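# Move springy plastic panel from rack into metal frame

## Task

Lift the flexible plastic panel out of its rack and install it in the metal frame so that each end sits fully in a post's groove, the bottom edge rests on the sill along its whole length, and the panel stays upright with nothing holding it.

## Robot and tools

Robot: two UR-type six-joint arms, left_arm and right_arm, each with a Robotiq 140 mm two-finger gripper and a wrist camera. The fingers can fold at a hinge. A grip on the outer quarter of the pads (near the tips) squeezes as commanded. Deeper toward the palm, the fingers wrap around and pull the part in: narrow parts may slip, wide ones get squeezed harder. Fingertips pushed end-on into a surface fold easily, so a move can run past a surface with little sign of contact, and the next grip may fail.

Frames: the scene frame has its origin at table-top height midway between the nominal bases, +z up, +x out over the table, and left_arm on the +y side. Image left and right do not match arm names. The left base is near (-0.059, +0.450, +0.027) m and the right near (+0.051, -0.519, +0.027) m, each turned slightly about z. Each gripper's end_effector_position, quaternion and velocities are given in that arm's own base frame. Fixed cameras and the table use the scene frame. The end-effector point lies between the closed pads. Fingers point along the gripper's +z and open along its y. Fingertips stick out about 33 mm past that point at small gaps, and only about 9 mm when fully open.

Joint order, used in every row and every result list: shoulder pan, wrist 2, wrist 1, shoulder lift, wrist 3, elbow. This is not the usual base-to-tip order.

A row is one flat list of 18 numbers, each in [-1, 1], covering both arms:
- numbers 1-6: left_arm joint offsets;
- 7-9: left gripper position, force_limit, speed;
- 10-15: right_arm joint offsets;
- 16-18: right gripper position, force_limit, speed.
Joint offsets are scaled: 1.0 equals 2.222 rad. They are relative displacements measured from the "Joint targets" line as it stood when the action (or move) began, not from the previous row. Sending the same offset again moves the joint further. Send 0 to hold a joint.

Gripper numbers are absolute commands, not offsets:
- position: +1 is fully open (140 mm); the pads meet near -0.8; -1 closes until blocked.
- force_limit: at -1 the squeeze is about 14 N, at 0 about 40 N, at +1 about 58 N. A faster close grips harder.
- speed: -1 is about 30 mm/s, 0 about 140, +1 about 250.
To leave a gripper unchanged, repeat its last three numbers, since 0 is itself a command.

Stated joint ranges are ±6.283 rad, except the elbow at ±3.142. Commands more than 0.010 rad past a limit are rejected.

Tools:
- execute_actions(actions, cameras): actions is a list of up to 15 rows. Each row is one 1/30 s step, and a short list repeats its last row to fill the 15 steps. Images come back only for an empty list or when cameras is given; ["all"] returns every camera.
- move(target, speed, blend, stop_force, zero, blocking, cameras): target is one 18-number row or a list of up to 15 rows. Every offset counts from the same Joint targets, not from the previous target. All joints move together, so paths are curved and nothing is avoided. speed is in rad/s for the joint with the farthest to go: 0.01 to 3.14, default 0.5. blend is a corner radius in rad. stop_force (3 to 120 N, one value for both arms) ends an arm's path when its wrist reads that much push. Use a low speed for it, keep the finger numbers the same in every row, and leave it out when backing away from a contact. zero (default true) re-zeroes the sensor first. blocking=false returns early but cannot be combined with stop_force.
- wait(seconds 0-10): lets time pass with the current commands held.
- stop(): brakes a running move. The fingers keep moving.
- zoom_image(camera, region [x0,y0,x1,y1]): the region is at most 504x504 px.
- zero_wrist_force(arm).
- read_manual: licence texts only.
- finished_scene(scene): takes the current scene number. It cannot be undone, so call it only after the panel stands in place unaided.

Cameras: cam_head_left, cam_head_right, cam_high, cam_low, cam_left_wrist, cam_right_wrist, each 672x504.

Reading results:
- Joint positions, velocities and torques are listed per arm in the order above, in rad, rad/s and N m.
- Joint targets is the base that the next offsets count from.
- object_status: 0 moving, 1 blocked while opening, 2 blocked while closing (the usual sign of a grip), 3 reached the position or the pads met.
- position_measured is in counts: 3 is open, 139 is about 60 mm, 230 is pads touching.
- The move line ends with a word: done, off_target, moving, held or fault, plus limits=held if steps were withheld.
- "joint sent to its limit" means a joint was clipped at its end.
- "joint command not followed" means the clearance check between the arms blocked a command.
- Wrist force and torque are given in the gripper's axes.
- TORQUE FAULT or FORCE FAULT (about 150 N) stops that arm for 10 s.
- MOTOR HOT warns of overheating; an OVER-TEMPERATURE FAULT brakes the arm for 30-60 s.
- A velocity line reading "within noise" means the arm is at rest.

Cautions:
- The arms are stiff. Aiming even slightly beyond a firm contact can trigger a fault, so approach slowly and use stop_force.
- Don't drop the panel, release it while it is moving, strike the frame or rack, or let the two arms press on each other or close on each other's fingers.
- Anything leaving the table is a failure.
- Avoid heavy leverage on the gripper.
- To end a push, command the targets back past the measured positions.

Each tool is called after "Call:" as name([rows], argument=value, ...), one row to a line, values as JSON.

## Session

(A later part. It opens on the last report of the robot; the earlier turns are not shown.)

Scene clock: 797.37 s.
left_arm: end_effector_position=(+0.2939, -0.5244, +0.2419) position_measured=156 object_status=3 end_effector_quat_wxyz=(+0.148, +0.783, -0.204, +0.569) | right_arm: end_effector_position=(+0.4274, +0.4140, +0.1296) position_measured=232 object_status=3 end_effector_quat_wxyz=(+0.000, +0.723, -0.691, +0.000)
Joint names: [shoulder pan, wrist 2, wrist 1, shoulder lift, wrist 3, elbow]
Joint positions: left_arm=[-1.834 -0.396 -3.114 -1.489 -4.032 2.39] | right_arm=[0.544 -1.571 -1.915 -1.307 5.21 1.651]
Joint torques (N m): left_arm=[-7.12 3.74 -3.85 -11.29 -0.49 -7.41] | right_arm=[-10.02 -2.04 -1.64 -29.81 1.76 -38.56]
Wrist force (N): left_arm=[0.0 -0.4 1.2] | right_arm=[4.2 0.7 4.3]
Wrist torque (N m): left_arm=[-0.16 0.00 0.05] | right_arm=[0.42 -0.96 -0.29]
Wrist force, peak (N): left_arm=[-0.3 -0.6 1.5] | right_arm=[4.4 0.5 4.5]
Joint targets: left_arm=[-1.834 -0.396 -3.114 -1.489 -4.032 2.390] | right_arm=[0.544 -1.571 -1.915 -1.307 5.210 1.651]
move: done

Call:
move(target=[0,0,0,0,0,0,-0.216,0,0, 0,0,-0.003334,0.001075,0,0.002259,-1,1,-0.5], speed=0.01, stop_force=5, cameras=["cam_right_wrist", "cam_left_wrist", "cam_low"])

Call:
zoom_image(camera="cam_left_wrist", region=[325, 185, 375, 250])

Call:
zoom_image(camera="cam_left_wrist", region=[325, 250, 375, 315])

Call:
zoom_image(camera="cam_low", region=[280, 190, 420, 290])

Scene clock: 802.80 s.
left_arm: end_effector_position=(+0.2939, -0.5244, +0.2419) position_measured=156 object_status=3 end_effector_quat_wxyz=(+0.148, +0.783, -0.204, +0.569) | right_arm: end_effector_position=(+0.4275, +0.4140, +0.1278) position_measured=232 object_status=3 end_effector_quat_wxyz=(+0.000, +0.723, -0.691, +0.000)
Joint names: [shoulder pan, wrist 2, wrist 1, shoulder lift, wrist 3, elbow]
Joint positions: left_arm=[-1.834 -0.396 -3.114 -1.489 -4.032 2.39] | right_arm=[0.544 -1.571 -1.919 -1.306 5.21 1.654]
Joint torques (N m): left_arm=[-6.62 3.74 -3.92 -10.94 -0.59 -7.12] | right_arm=[-8.03 -1.96 -1.3 -39.55 1.75 -35.83]
Wrist force (N): left_arm=[-0.3 -0.6 1.0] | right_arm=[5.7 0.7 -1.2]
Wrist torque (N m): left_arm=[-0.18 0.05 0.05] | right_arm=[0.42 -1.06 -0.29]
Wrist force, peak (N): left_arm=[0.1 -0.4 1.5] | right_arm=[4.5 0.8 4.3]
Joint targets: left_arm=[-1.834 -0.396 -3.114 -1.489 -4.032 2.390] | right_arm=[0.544 -1.571 -1.919 -1.306 5.210 1.654]
move: contact (right_arm)
Images, in order (width x height): cam_low 672x504, cam_left_wrist 672x504, cam_right_wrist 672x504.

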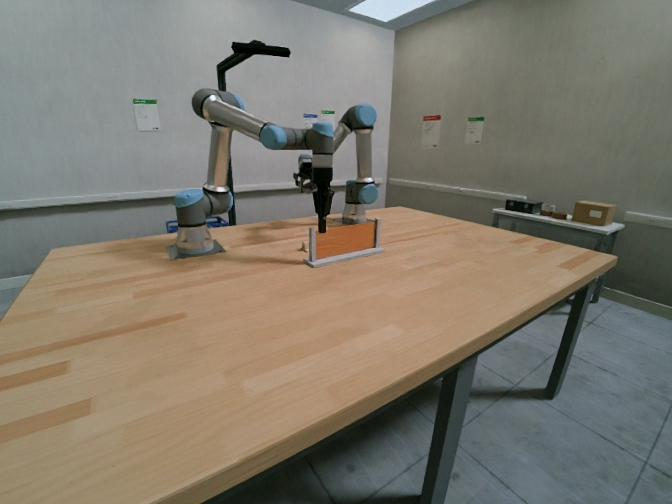

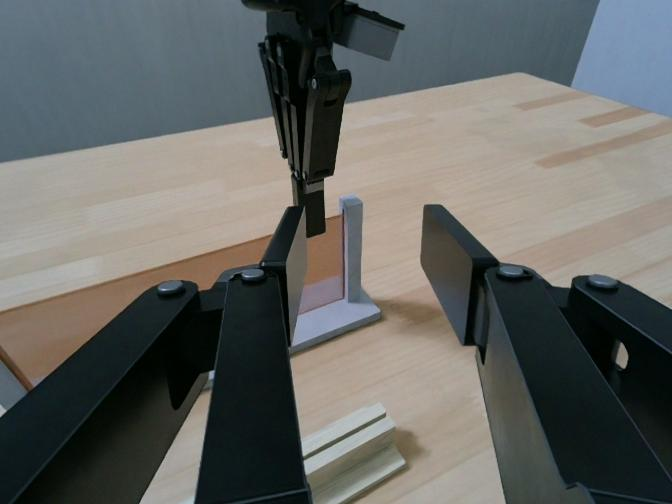

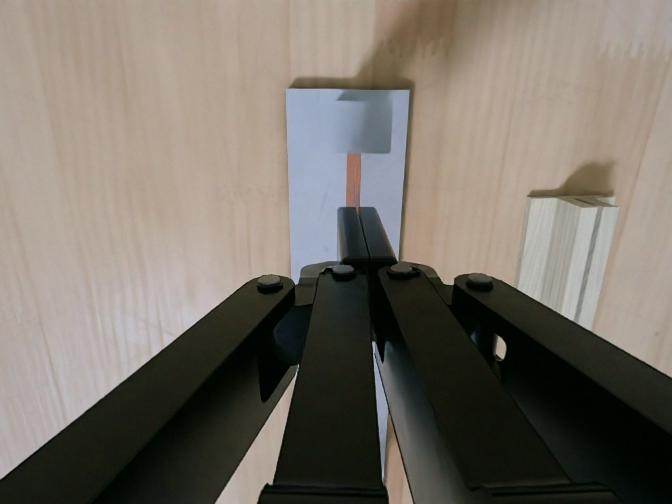

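Scaled by 7.754 from the camera's 672x504 image, which has a finer 960x720 frame.

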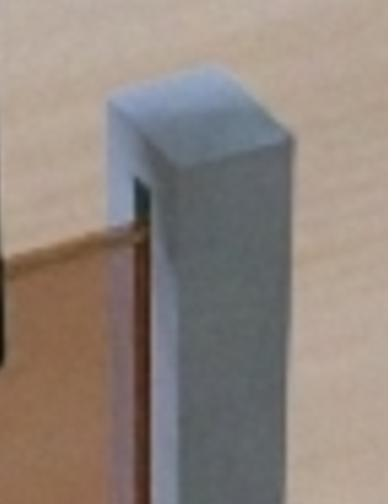

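Scaled by 7.754 from the camera's 672x504 image, which has a finer 960x720 frame.

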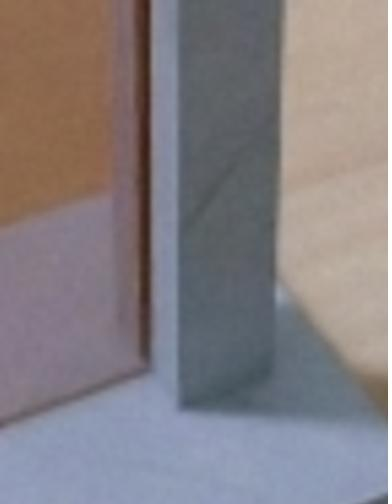

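Scaled by 3.600 from the camera's 672x504 image, which has a finer 960x720 frame.

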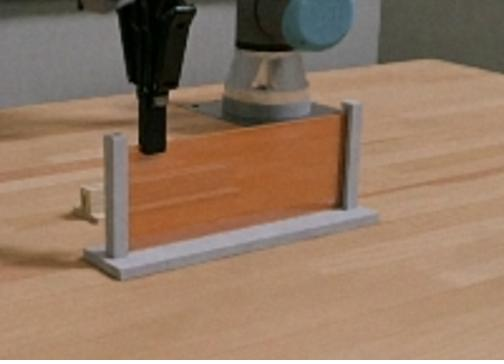

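Call:
move(target=[0,0,0,0,0,0,-0.216,0,0, 0,0,0,0,0,0,-0.5,0,-1], speed=0.1, cameras=["cam_right_wrist", "cam_left_wrist", "cam_low"])

Call:
zoom_image(camera="cam_right_wrist", region=[290, 50, 430, 250])

Call:
zoom_image(camera="cam_left_wrist", region=[325, 185, 375, 250])

Call:
zoom_image(camera="cam_left_wrist", region=[325, 250, 375, 315])

Call:
zoom_image(camera="cam_low", region=[290, 205, 400, 285])

Scene clock: 808.80 s.
left_arm: end_effector_position=(+0.2939, -0.5244, +0.2419) position_measured=156 object_status=3 end_effector_quat_wxyz=(+0.148, +0.783, -0.204, +0.569) | right_arm: end_effector_position=(+0.4275, +0.4140, +0.1278) position_measured=192 object_status=0 end_effector_quat_wxyz=(+0.000, +0.723, -0.691, +0.000)
Joint names: [shoulder pan, wrist 2, wrist 1, shoulder lift, wrist 3, elbow]
Joint positions: left_arm=[-1.834 -0.396 -3.114 -1.489 -4.032 2.39] | right_arm=[0.544 -1.571 -1.919 -1.306 5.21 1.654]
Joint torques (N m): left_arm=[-7.56 3.67 -3.7 -10.63 -0.57 -7.48] | right_arm=[-3.43 -1.81 -2.25 -39.75 1.77 -36.65]
Wrist force (N): left_arm=[0.1 -0.4 1.2] | right_arm=[4.2 0.9 3.5]
Wrist torque (N m): left_arm=[-0.15 -0.01 0.05] | right_arm=[0.46 -1.02 -0.29]
Wrist force, peak (N): left_arm=[0.0 -0.8 1.3] | right_arm=[5.7 0.8 -1.1]
Joint targets: left_arm=[-1.834 -0.396 -3.114 -1.489 -4.032 2.390] | right_arm=[0.544 -1.571 -1.919 -1.306 5.210 1.654]
move: done
Images, in order (width x height): cam_low 672x504, cam_left_wrist 672x504, cam_right_wrist 672x504.

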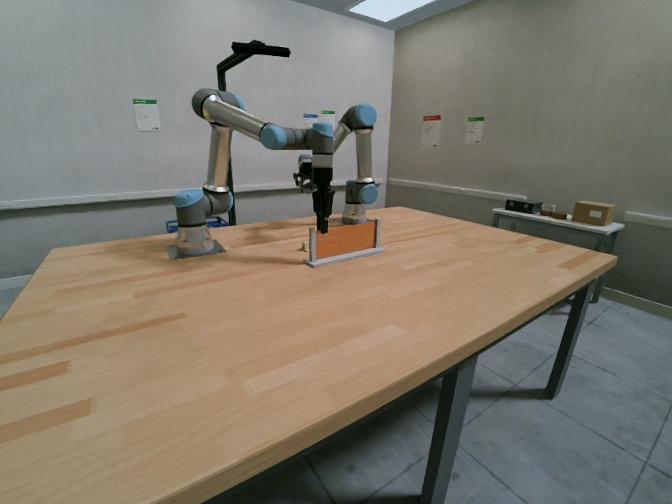

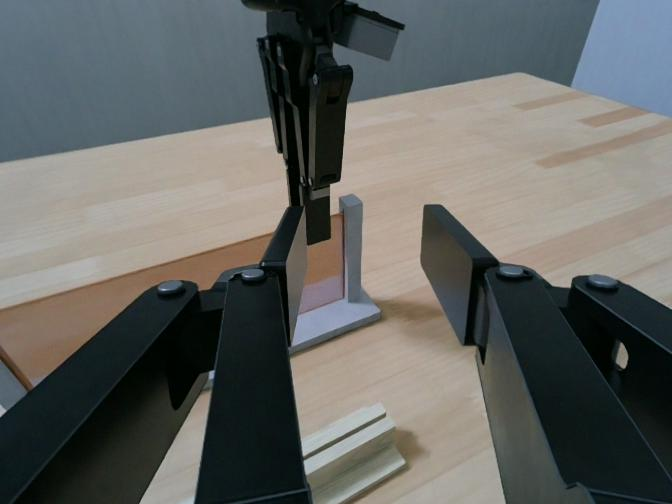

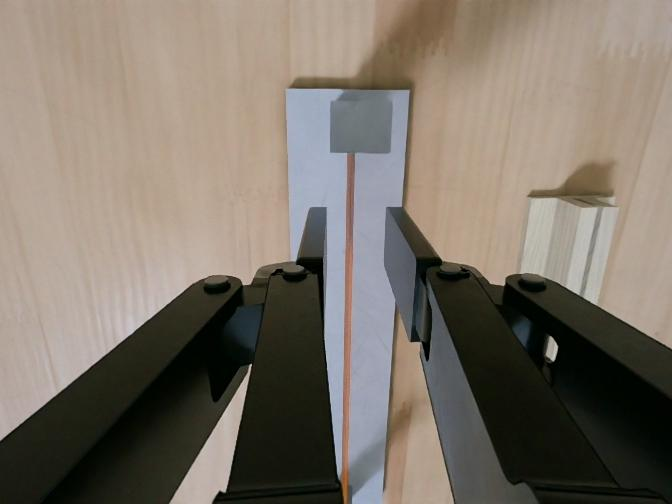

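Scaled by 2.520 from the camera's 672x504 image, which has a finer 960x720 frame.

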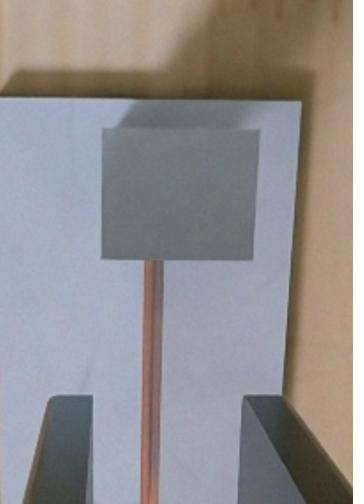

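Scaled by 7.754 from the camera's 672x504 image, which has a finer 960x720 frame.

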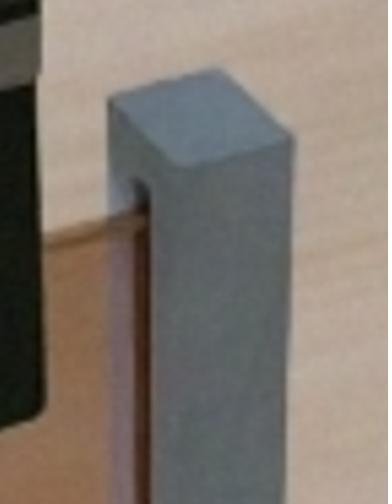

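Scaled by 7.754 from the camera's 672x504 image, which has a finer 960x720 frame.

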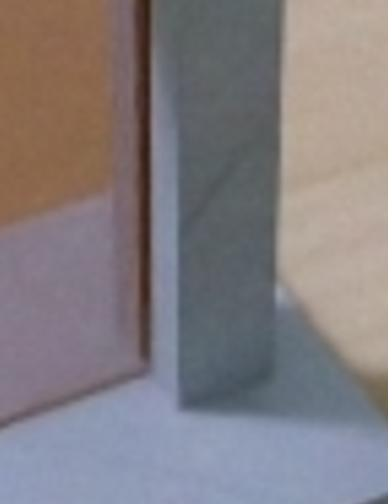

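Scaled by 4.582 from the camera's 672x504 image, which has a finer 960x720 frame.

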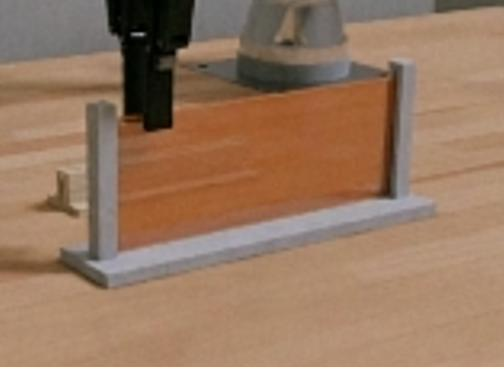

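Call:
zoom_image(camera="cam_left_wrist", region=[325, 200, 355, 240])

Call:
zoom_image(camera="cam_left_wrist", region=[300, 260, 370, 320])

Call:
zoom_image(camera="cam_left_wrist", region=[0, 280, 160, 420])

Scaled by 12.600 from the camera's 672x504 image, which has a finer 960x720 frame.

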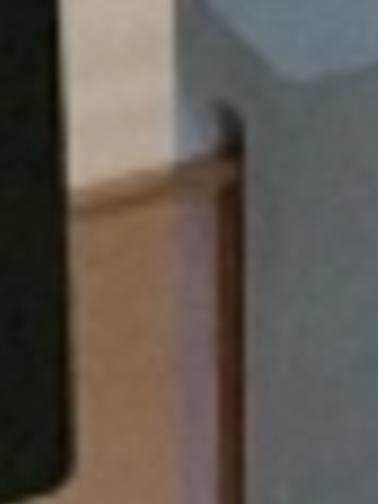

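Scaled by 7.200 from the camera's 672x504 image, which has a finer 960x720 frame.

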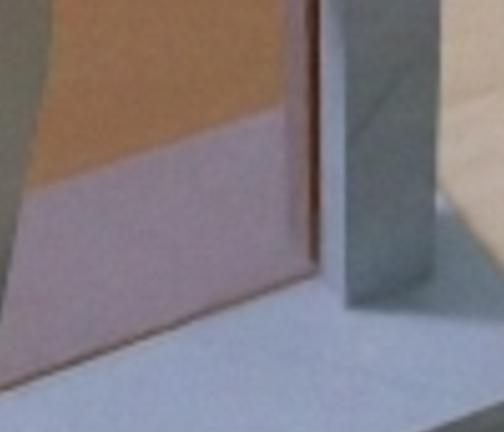

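Scaled by 3.150 from the camera's 672x504 image, which has a finer 960x720 frame.

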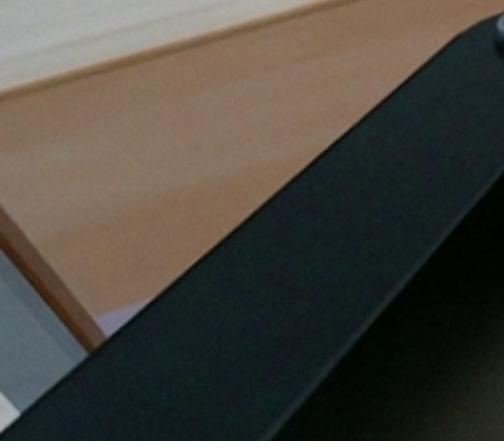

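Call:
zoom_image(camera="cam_right_wrist", region=[320, 90, 400, 170])

Call:
zoom_image(camera="cam_right_wrist", region=[320, 150, 400, 330])

Call:
zoom_image(camera="cam_right_wrist", region=[310, 330, 430, 504])

Scaled by 6.300 from the camera's 672x504 image, which has a finer 960x720 frame.

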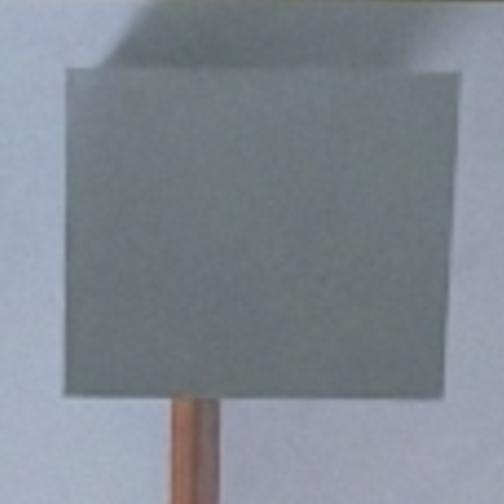

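Scaled by 2.800 from the camera's 672x504 image, which has a finer 960x720 frame.

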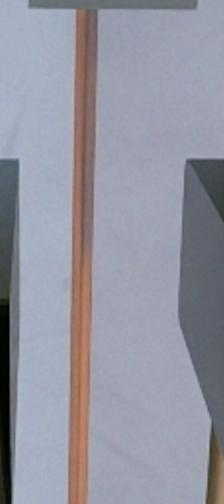

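Scaled by 2.897 from the camera's 672x504 image, which has a finer 960x720 frame.

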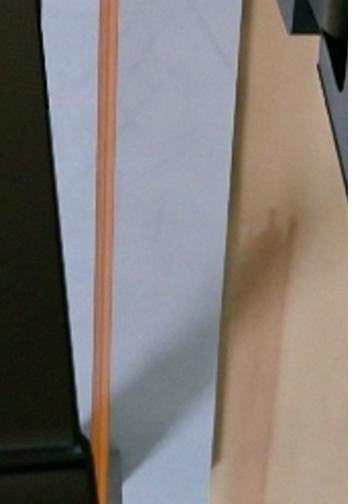

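Call:
zoom_image(camera="cam_right_wrist", region=[330, 140, 370, 180])

Call:
zoom_image(camera="cam_right_wrist", region=[330, 300, 370, 340])

Call:
zoom_image(camera="cam_right_wrist", region=[330, 400, 370, 440])

Call:
zoom_image(camera="cam_right_wrist", region=[320, 450, 374, 504])

Scaled by 12.600 from the camera's 672x504 image, which has a finer 960x720 frame.

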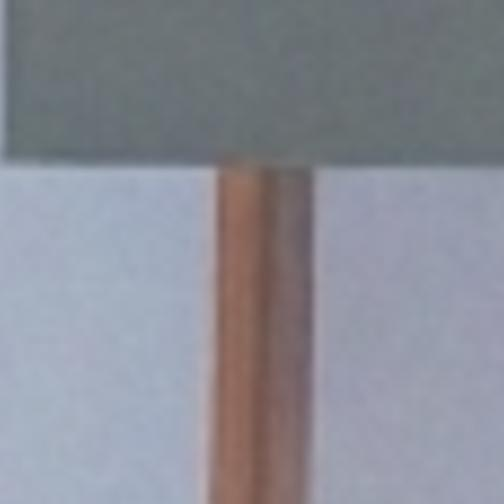

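Scaled by 12.600 from the camera's 672x504 image, which has a finer 960x720 frame.

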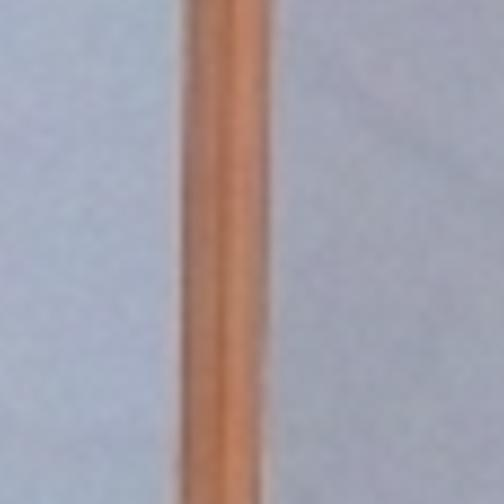

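Scaled by 12.600 from the camera's 672x504 image, which has a finer 960x720 frame.

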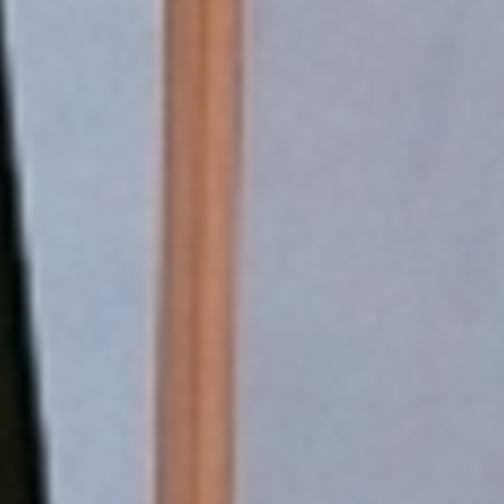

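Scaled by 9.333 from the camera's 672x504 image, which has a finer 960x720 frame.

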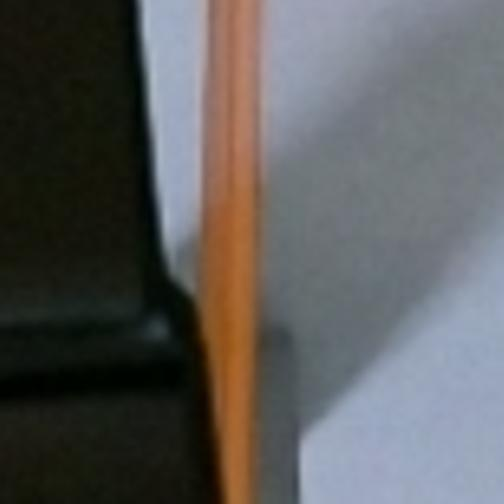

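Call:
zoom_image(camera="cam_left_wrist", region=[330, 280, 360, 310])

Call:
zoom_image(camera="cam_left_wrist", region=[290, 290, 350, 350])

Scaled by 16.800 from the camera's 672x504 image, which has a finer 960x720 frame.

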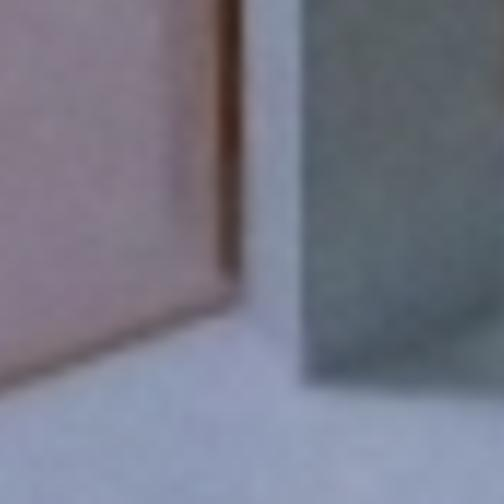

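Scaled by 8.400 from the camera's 672x504 image, which has a finer 960x720 frame.

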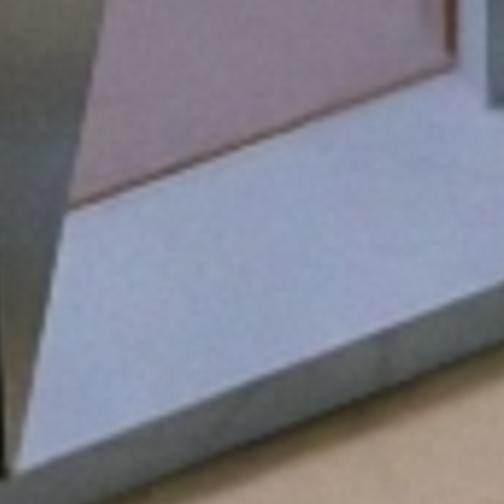

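Call:
move([
  [0,0,0,0,0,0,-0.216,0,0, 0,0,0.0667,-0.0215,0,-0.0452,-0.5,0,-1],
  [0,0,0,0,0,0,-0.216,0,0, 0,0,0.0667,-0.0215,0,-0.0452,-1,0,0],
], speed=0.3, cameras=["cam_right_wrist", "cam_left_wrist"])

Call:
zoom_image(camera="cam_left_wrist", region=[290, 180, 390, 320])

Call:
zoom_image(camera="cam_right_wrist", region=[300, 120, 400, 240])

Scene clock: 871.13 s.
left_arm: end_effector_position=(+0.2939, -0.5244, +0.2419) position_measured=156 object_status=3 end_effector_quat_wxyz=(+0.148, +0.783, -0.204, +0.569) | right_arm: end_effector_position=(+0.4240, +0.4119, +0.1886) position_measured=233 object_status=3 end_effector_quat_wxyz=(+0.000, +0.723, -0.691, +0.000)
Joint names: [shoulder pan, wrist 2, wrist 1, shoulder lift, wrist 3, elbow]
Joint positions: left_arm=[-1.834 -0.396 -3.114 -1.489 -4.032 2.39] | right_arm=[0.544 -1.571 -1.771 -1.353 5.21 1.553]
Joint torques (N m): left_arm=[-7.42 3.77 -3.73 -11.28 -0.5 -7.82] | right_arm=[1.46 -1.82 -1.5 -40.69 1.78 -39.59]
Wrist force (N): left_arm=[-0.1 -0.4 1.3] | right_arm=[4.2 1.0 3.8]
Wrist torque (N m): left_arm=[-0.16 0.02 0.05] | right_arm=[0.46 -1.03 -0.29]
Wrist force, peak (N): left_arm=[0.1 -0.6 1.4] | right_arm=[4.2 0.7 4.6]
Joint targets: left_arm=[-1.834 -0.396 -3.114 -1.489 -4.032 2.390] | right_arm=[0.544 -1.571 -1.771 -1.353 5.210 1.553]
move: done
Images, in order (width x height): cam_left_wrist 672x504, cam_right_wrist 672x504.

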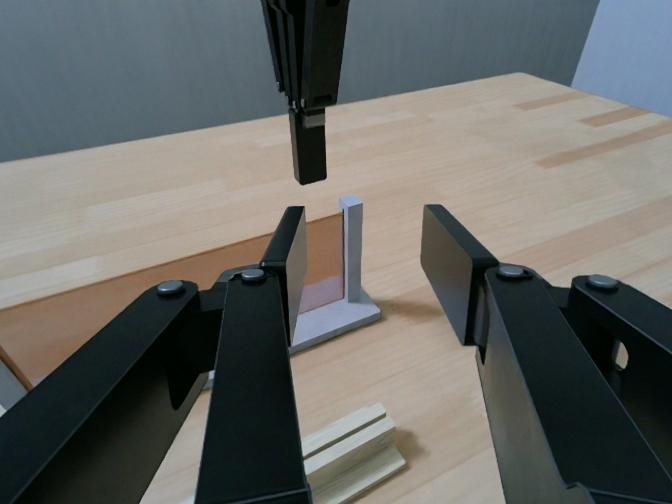

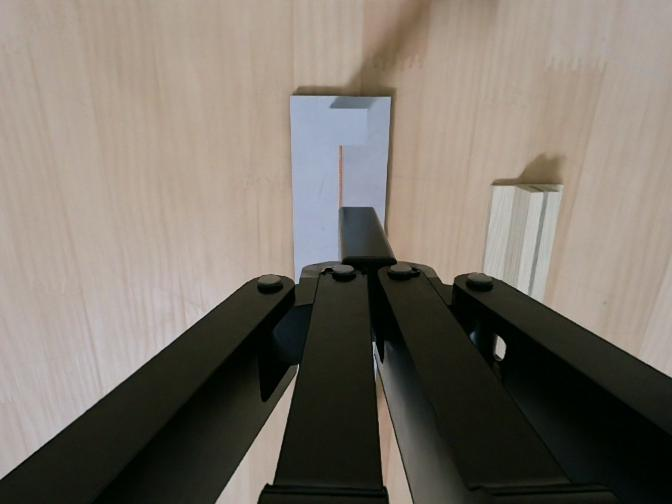

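Scaled by 3.600 from the camera's 672x504 image, which has a finer 960x720 frame.

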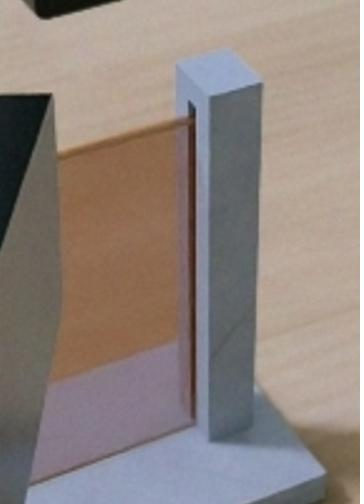

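Scaled by 4.200 from the camera's 672x504 image, which has a finer 960x720 frame.

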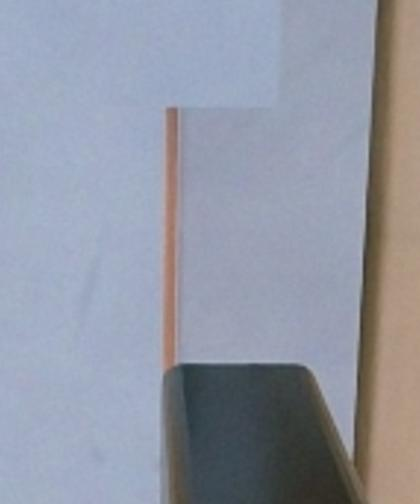

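Call:
move(target=[0,0,0,0,0,0,-0.216,0,0, -0.002835,0,-0.049685,0.017777,-0.002835,0.031998,-1,0,0], speed=0.2, stop_force=10, cameras=["cam_right_wrist", "cam_left_wrist"])

Call:
zoom_image(camera="cam_right_wrist", region=[300, 120, 400, 240])

Call:
zoom_image(camera="cam_left_wrist", region=[290, 180, 390, 320])

Scene clock: 881.93 s.
left_arm: end_effector_position=(+0.2939, -0.5244, +0.2419) position_measured=156 object_status=3 end_effector_quat_wxyz=(+0.148, +0.783, -0.204, +0.569) | right_arm: end_effector_position=(+0.4312, +0.4120, +0.1427) position_measured=233 object_status=3 end_effector_quat_wxyz=(+0.000, +0.723, -0.691, +0.000)
Joint names: [shoulder pan, wrist 2, wrist 1, shoulder lift, wrist 3, elbow]
Joint positions: left_arm=[-1.834 -0.396 -3.114 -1.489 -4.032 2.39] | right_arm=[0.537 -1.571 -1.882 -1.314 5.203 1.624]
Joint torques (N m): left_arm=[-6.59 3.6 -4.01 -11.97 -0.6 -8.08] | right_arm=[-9.52 -1.87 -5 -29.66 -1.76 -13.31]
Wrist force (N): left_arm=[-0.1 -0.5 1.1] | right_arm=[4.1 0.8 3.6]
Wrist torque (N m): left_arm=[-0.18 0.02 0.05] | right_arm=[0.43 -1.02 -0.15]
Wrist force, peak (N): left_arm=[-0.2 -0.4 1.4] | right_arm=[4.4 0.8 4.1]
Joint targets: left_arm=[-1.834 -0.396 -3.114 -1.489 -4.032 2.390] | right_arm=[0.537 -1.571 -1.882 -1.314 5.203 1.624]
move: done
Images, in order (width x height): cam_left_wrist 672x504, cam_right_wrist 672x504.

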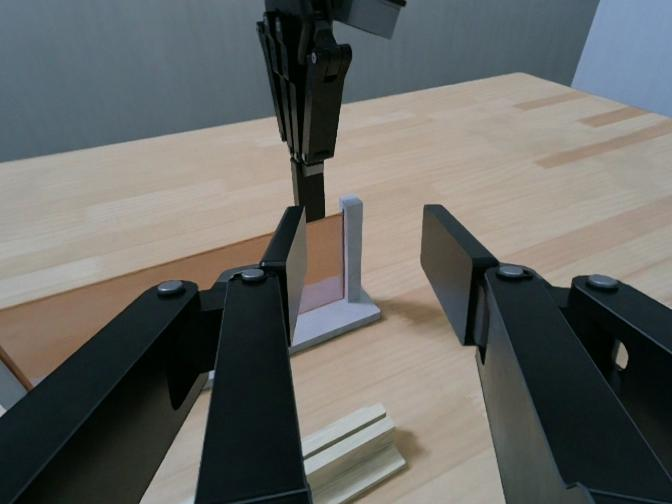

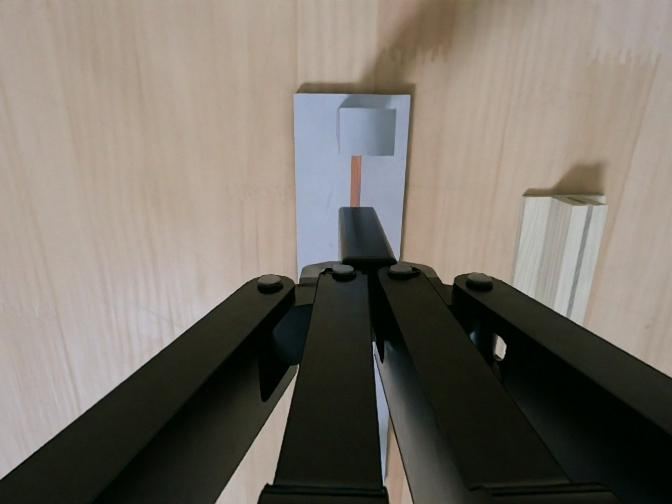

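Scaled by 4.200 from the camera's 672x504 image, which has a finer 960x720 frame.

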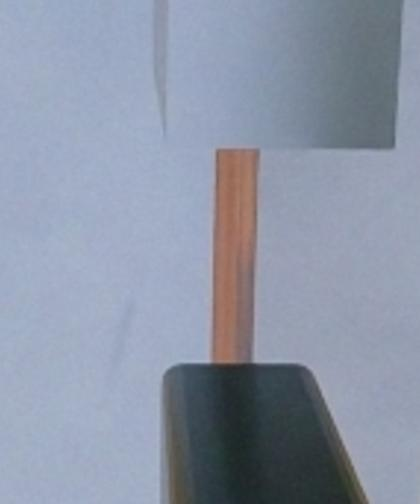

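Scaled by 3.600 from the camera's 672x504 image, which has a finer 960x720 frame.

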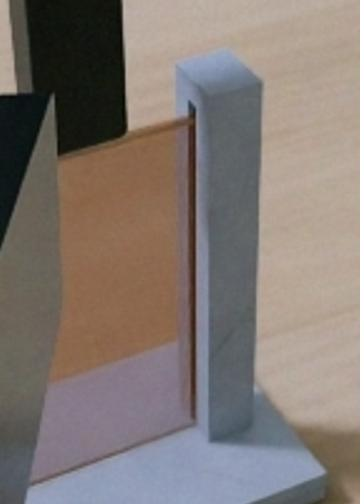

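Call:
move(target=[0,0,0,0,0,0,-0.216,0,0, 0,0,-0.006668,0.001945,0,0.004723,-1,0,0], speed=0.01, stop_force=5, cameras=["cam_left_wrist"])

Call:
zoom_image(camera="cam_left_wrist", region=[290, 180, 390, 320])

Call:
zoom_image(camera="cam_left_wrist", region=[325, 185, 375, 250])

Call:
zoom_image(camera="cam_left_wrist", region=[330, 280, 360, 310])

Scene clock: 891.70 s.
left_arm: end_effector_position=(+0.2939, -0.5244, +0.2419) position_measured=156 object_status=3 end_effector_quat_wxyz=(+0.148, +0.783, -0.204, +0.569) | right_arm: end_effector_position=(+0.4312, +0.4120, +0.1391) position_measured=233 object_status=3 end_effector_quat_wxyz=(+0.000, +0.723, -0.691, +0.000)
Joint names: [shoulder pan, wrist 2, wrist 1, shoulder lift, wrist 3, elbow]
Joint positions: left_arm=[-1.834 -0.396 -3.114 -1.489 -4.032 2.39] | right_arm=[0.537 -1.571 -1.89 -1.311 5.203 1.63]
Joint torques (N m): left_arm=[-7.36 3.76 -3.89 -11.29 -0.44 -7.43] | right_arm=[-8.41 -1.81 -1.2 -38.92 -1.78 -36.37]
Wrist force (N): left_arm=[0.0 -0.6 1.2] | right_arm=[4.8 0.6 -2.0]
Wrist torque (N m): left_arm=[-0.19 -0.02 0.05] | right_arm=[0.41 -0.95 -0.15]
Wrist force, peak (N): left_arm=[0.1 -0.5 1.4] | right_arm=[5.2 0.8 -3.0]
Joint targets: left_arm=[-1.834 -0.396 -3.114 -1.489 -4.032 2.390] | right_arm=[0.537 -1.571 -1.890 -1.311 5.203 1.630]
move: contact (right_arm)
Images, in order (width x height): cam_left_wrist 672x504.

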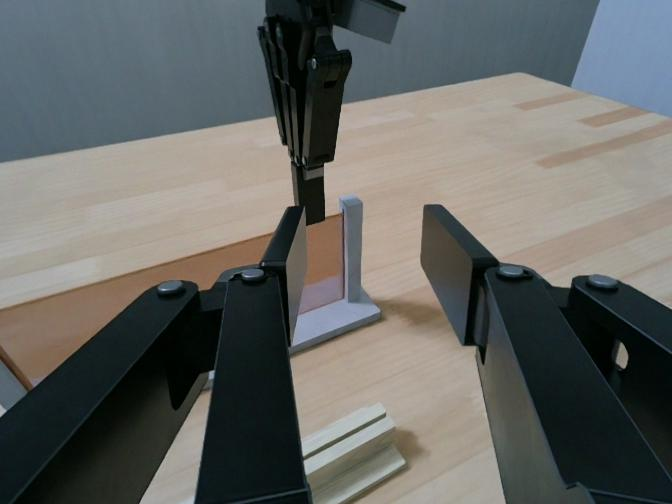

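Scaled by 3.600 from the camera's 672x504 image, which has a finer 960x720 frame.

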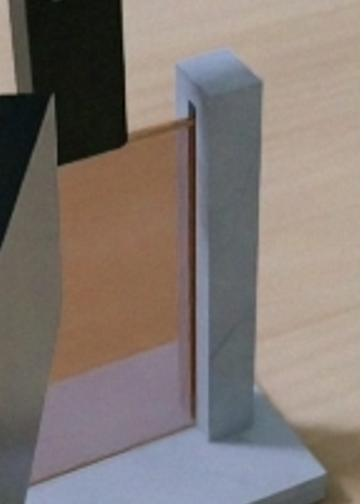

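Scaled by 7.754 from the camera's 672x504 image, which has a finer 960x720 frame.

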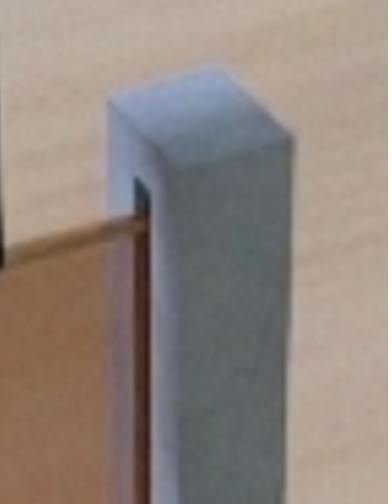

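Scaled by 16.800 from the camera's 672x504 image, which has a finer 960x720 frame.

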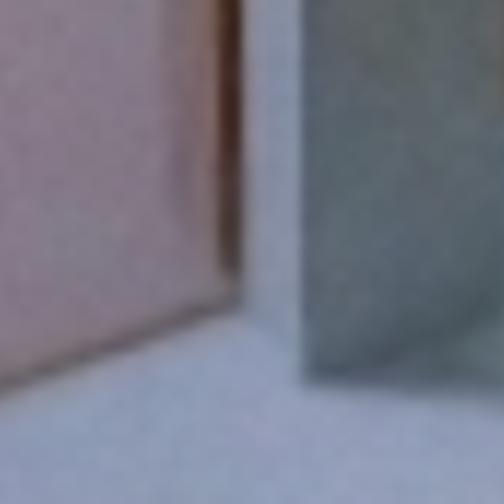

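Call:
move([
  [0,0,0,0,0,0,-0.216,0,0, 0,0,0.067982,-0.01555,0,-0.052339,-1,0,0],
  [0.262826,-0.316832,0.366337,-0.117462,-0.30063,-0.19802,-1,0,0, 0,0,0.067982,-0.01555,0,-0.052339,-1,0,0],
  [0.458416,-0.528713,0.655446,0.109901,-0.656796,-0.476328,-1,0,0, 0,0,0.067982,-0.01555,0,-0.052339,-1,0,0],
], speed=0.6, blend=[0.02, 0.1, 0], cameras=["cam_left_wrist", "cam_right_wrist", "cam_high"])

Scene clock: 926.63 s.
left_arm: end_effector_position=(+0.5262, -0.3648, +0.2197) position_measured=233 object_status=3 end_effector_quat_wxyz=(+0.000, +0.720, +0.694, +0.000) | right_arm: end_effector_position=(+0.4311, +0.4119, +0.2000) position_measured=233 object_status=3 end_effector_quat_wxyz=(+0.000, +0.723, -0.691, +0.000)
Joint names: [shoulder pan, wrist 2, wrist 1, shoulder lift, wrist 3, elbow]
Joint positions: left_arm=[-0.816 -1.571 -1.658 -1.245 -5.491 1.332] | right_arm=[0.537 -1.571 -1.739 -1.346 5.203 1.514]
Joint torques (N m): left_arm=[11.36 -1.77 -1.38 -30.49 -1.59 -37.63] | right_arm=[-1.96 -1.77 -1.59 -41.27 -1.73 -39.31]
Wrist force (N): left_arm=[-1.1 -1.5 -2.7] | right_arm=[4.1 1.0 3.6]
Wrist torque (N m): left_arm=[-0.17 0.19 -0.22] | right_arm=[0.47 -1.02 -0.14]
Wrist force, peak (N): left_arm=[-1.1 -1.5 -2.7] | right_arm=[4.3 0.9 5.3]
Joint targets: left_arm=[-0.816 -1.571 -1.657 -1.245 -5.491 1.332] | right_arm=[0.537 -1.571 -1.739 -1.346 5.203 1.514]
move: done; blend cut to 0 rad at target 2
Images, in order (width x height): cam_high 672x504, cam_left_wrist 672x504, cam_right_wrist 672x504.

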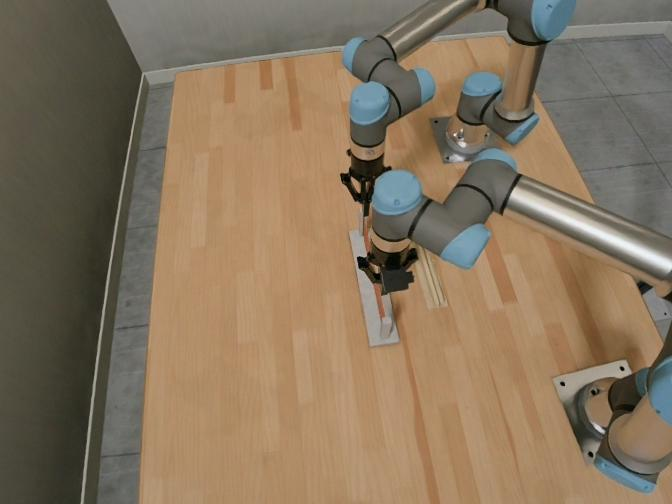

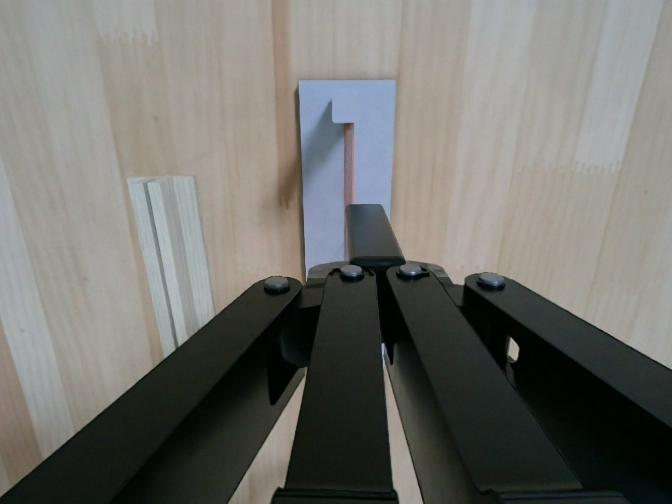

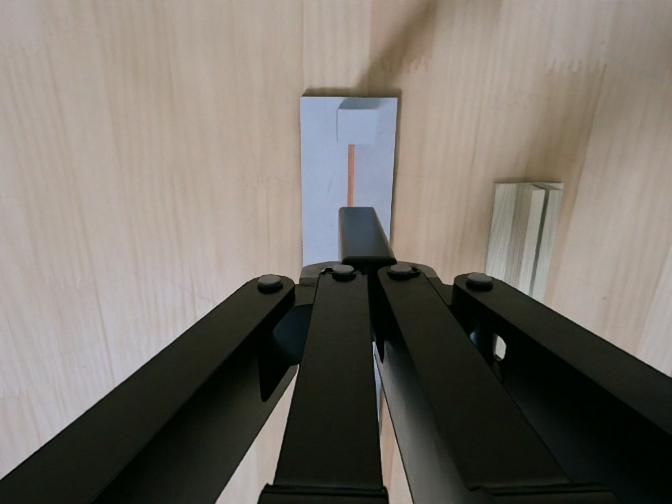

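Call:
zoom_image(camera="cam_left_wrist", region=[290, 70, 410, 210])

Call:
zoom_image(camera="cam_right_wrist", region=[290, 80, 410, 220])

Call:
zoom_image(camera="cam_high", region=[330, 190, 430, 360])

Scaled by 3.600 from the camera's 672x504 image, which has a finer 960x720 frame.

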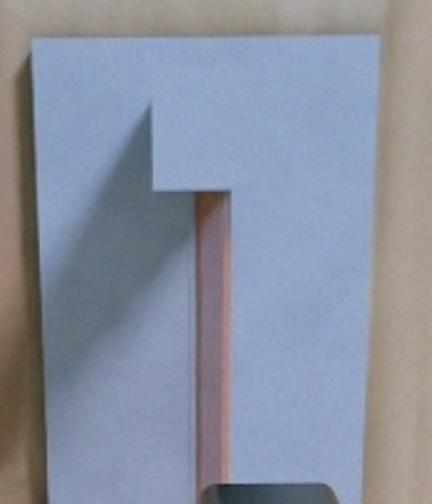

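Scaled by 3.600 from the camera's 672x504 image, which has a finer 960x720 frame.

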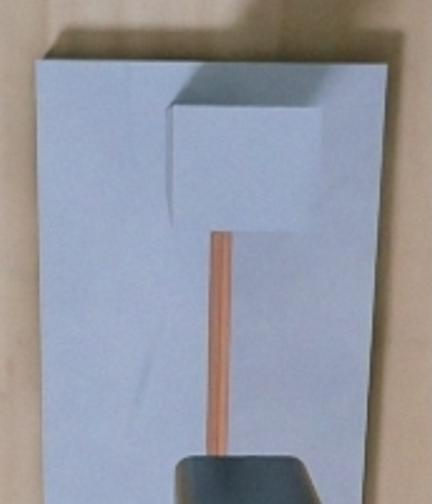

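Scaled by 2.965 from the camera's 672x504 image, which has a finer 960x720 frame.

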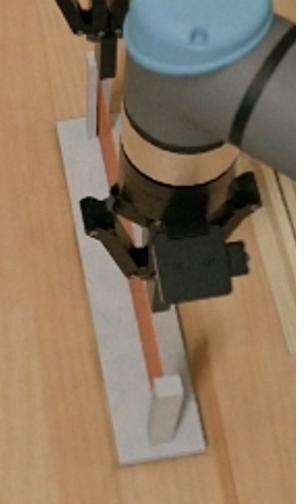

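Call:
move(target=[-0.001485,0,-0.081183,0.011025,-0.001485,0.070158,-1,0,0, 0,0,0,0,0,0,-1,0,0], speed=0.2, stop_force=10)

Call:
move(target=[0,0,-0.012978,0.003367,0,0.009611,-1,0,0, 0,0,0,0,0,0,-1,0,0], speed=0.012, stop_force=5, cameras=["cam_left_wrist", "cam_right_wrist"])

Call:
zoom_image(camera="cam_left_wrist", region=[290, 70, 410, 210])

Scene clock: 938.27 s.
left_arm: end_effector_position=(+0.5232, -0.3646, +0.1466) position_measured=233 object_status=3 end_effector_quat_wxyz=(+0.000, +0.720, +0.694, +0.000) | right_arm: end_effector_position=(+0.4311, +0.4119, +0.2000) position_measured=233 object_status=3 end_effector_quat_wxyz=(+0.000, +0.723, -0.691, +0.000)
Joint names: [shoulder pan, wrist 2, wrist 1, shoulder lift, wrist 3, elbow]
Joint positions: left_arm=[-0.819 -1.571 -1.838 -1.22 -5.495 1.488] | right_arm=[0.537 -1.571 -1.739 -1.346 5.203 1.514]
Joint torques (N m): left_arm=[-8.48 -1.57 -3.92 -30.74 -1.43 -12.62] | right_arm=[1.56 -1.78 -1.64 -42.09 -1.68 -39.21]
Wrist force (N): left_arm=[-1.2 -1.3 -2.2] | right_arm=[4.1 0.8 3.7]
Wrist torque (N m): left_arm=[-0.17 0.24 -0.19] | right_arm=[0.44 -1.02 -0.15]
Wrist force, peak (N): left_arm=[-0.9 -1.3 -3.6] | right_arm=[4.3 1.0 3.6]
Joint targets: left_arm=[-0.819 -1.571 -1.838 -1.220 -5.495 1.488] | right_arm=[0.537 -1.571 -1.739 -1.346 5.203 1.514]
move: done

Scene clock: 941.40 s.
left_arm: end_effector_position=(+0.5232, -0.3645, +0.1388) position_measured=233 object_status=3 end_effector_quat_wxyz=(+0.000, +0.720, +0.694, +0.000) | right_arm: end_effector_position=(+0.4311, +0.4119, +0.2000) position_measured=233 object_status=3 end_effector_quat_wxyz=(+0.000, +0.723, -0.691, +0.000)
Joint names: [shoulder pan, wrist 2, wrist 1, shoulder lift, wrist 3, elbow]
Joint positions: left_arm=[-0.819 -1.571 -1.857 -1.215 -5.495 1.502] | right_arm=[0.537 -1.571 -1.739 -1.346 5.203 1.514]
Joint torques (N m): left_arm=[-7.87 -1.08 -0.93 -51.56 -1.62 -33.84] | right_arm=[3.8 -1.88 -1.55 -41.28 -1.63 -38.89]
Wrist force (N): left_arm=[-0.3 -1.3 -7.3] | right_arm=[4.2 0.8 3.5]
Wrist torque (N m): left_arm=[-0.21 0.21 -0.19] | right_arm=[0.44 -1.04 -0.14]
Wrist force, peak (N): left_arm=[0.1 -1.0 -9.2] | right_arm=[4.3 0.8 3.7]
Joint targets: left_arm=[-0.819 -1.571 -1.857 -1.215 -5.495 1.502] | right_arm=[0.537 -1.571 -1.739 -1.346 5.203 1.514]
move: contact (left_arm)
Images, in order (width x height): cam_left_wrist 672x504, cam_right_wrist 672x504.

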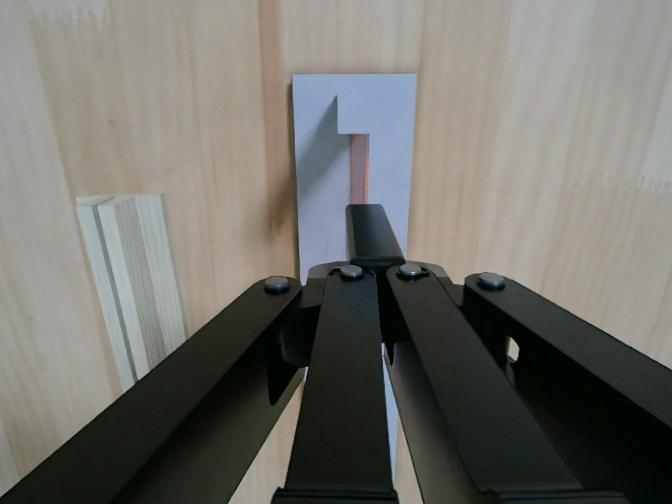

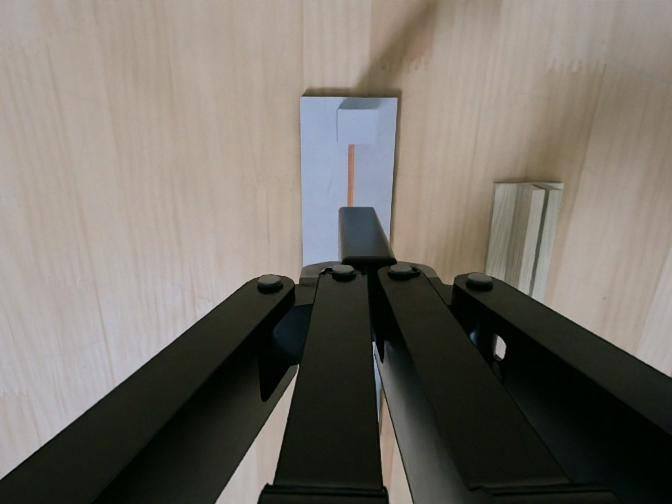

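Scaled by 3.600 from the camera's 672x504 image, which has a finer 960x720 frame.

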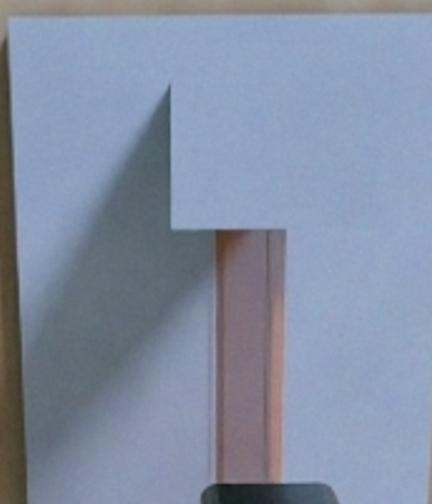

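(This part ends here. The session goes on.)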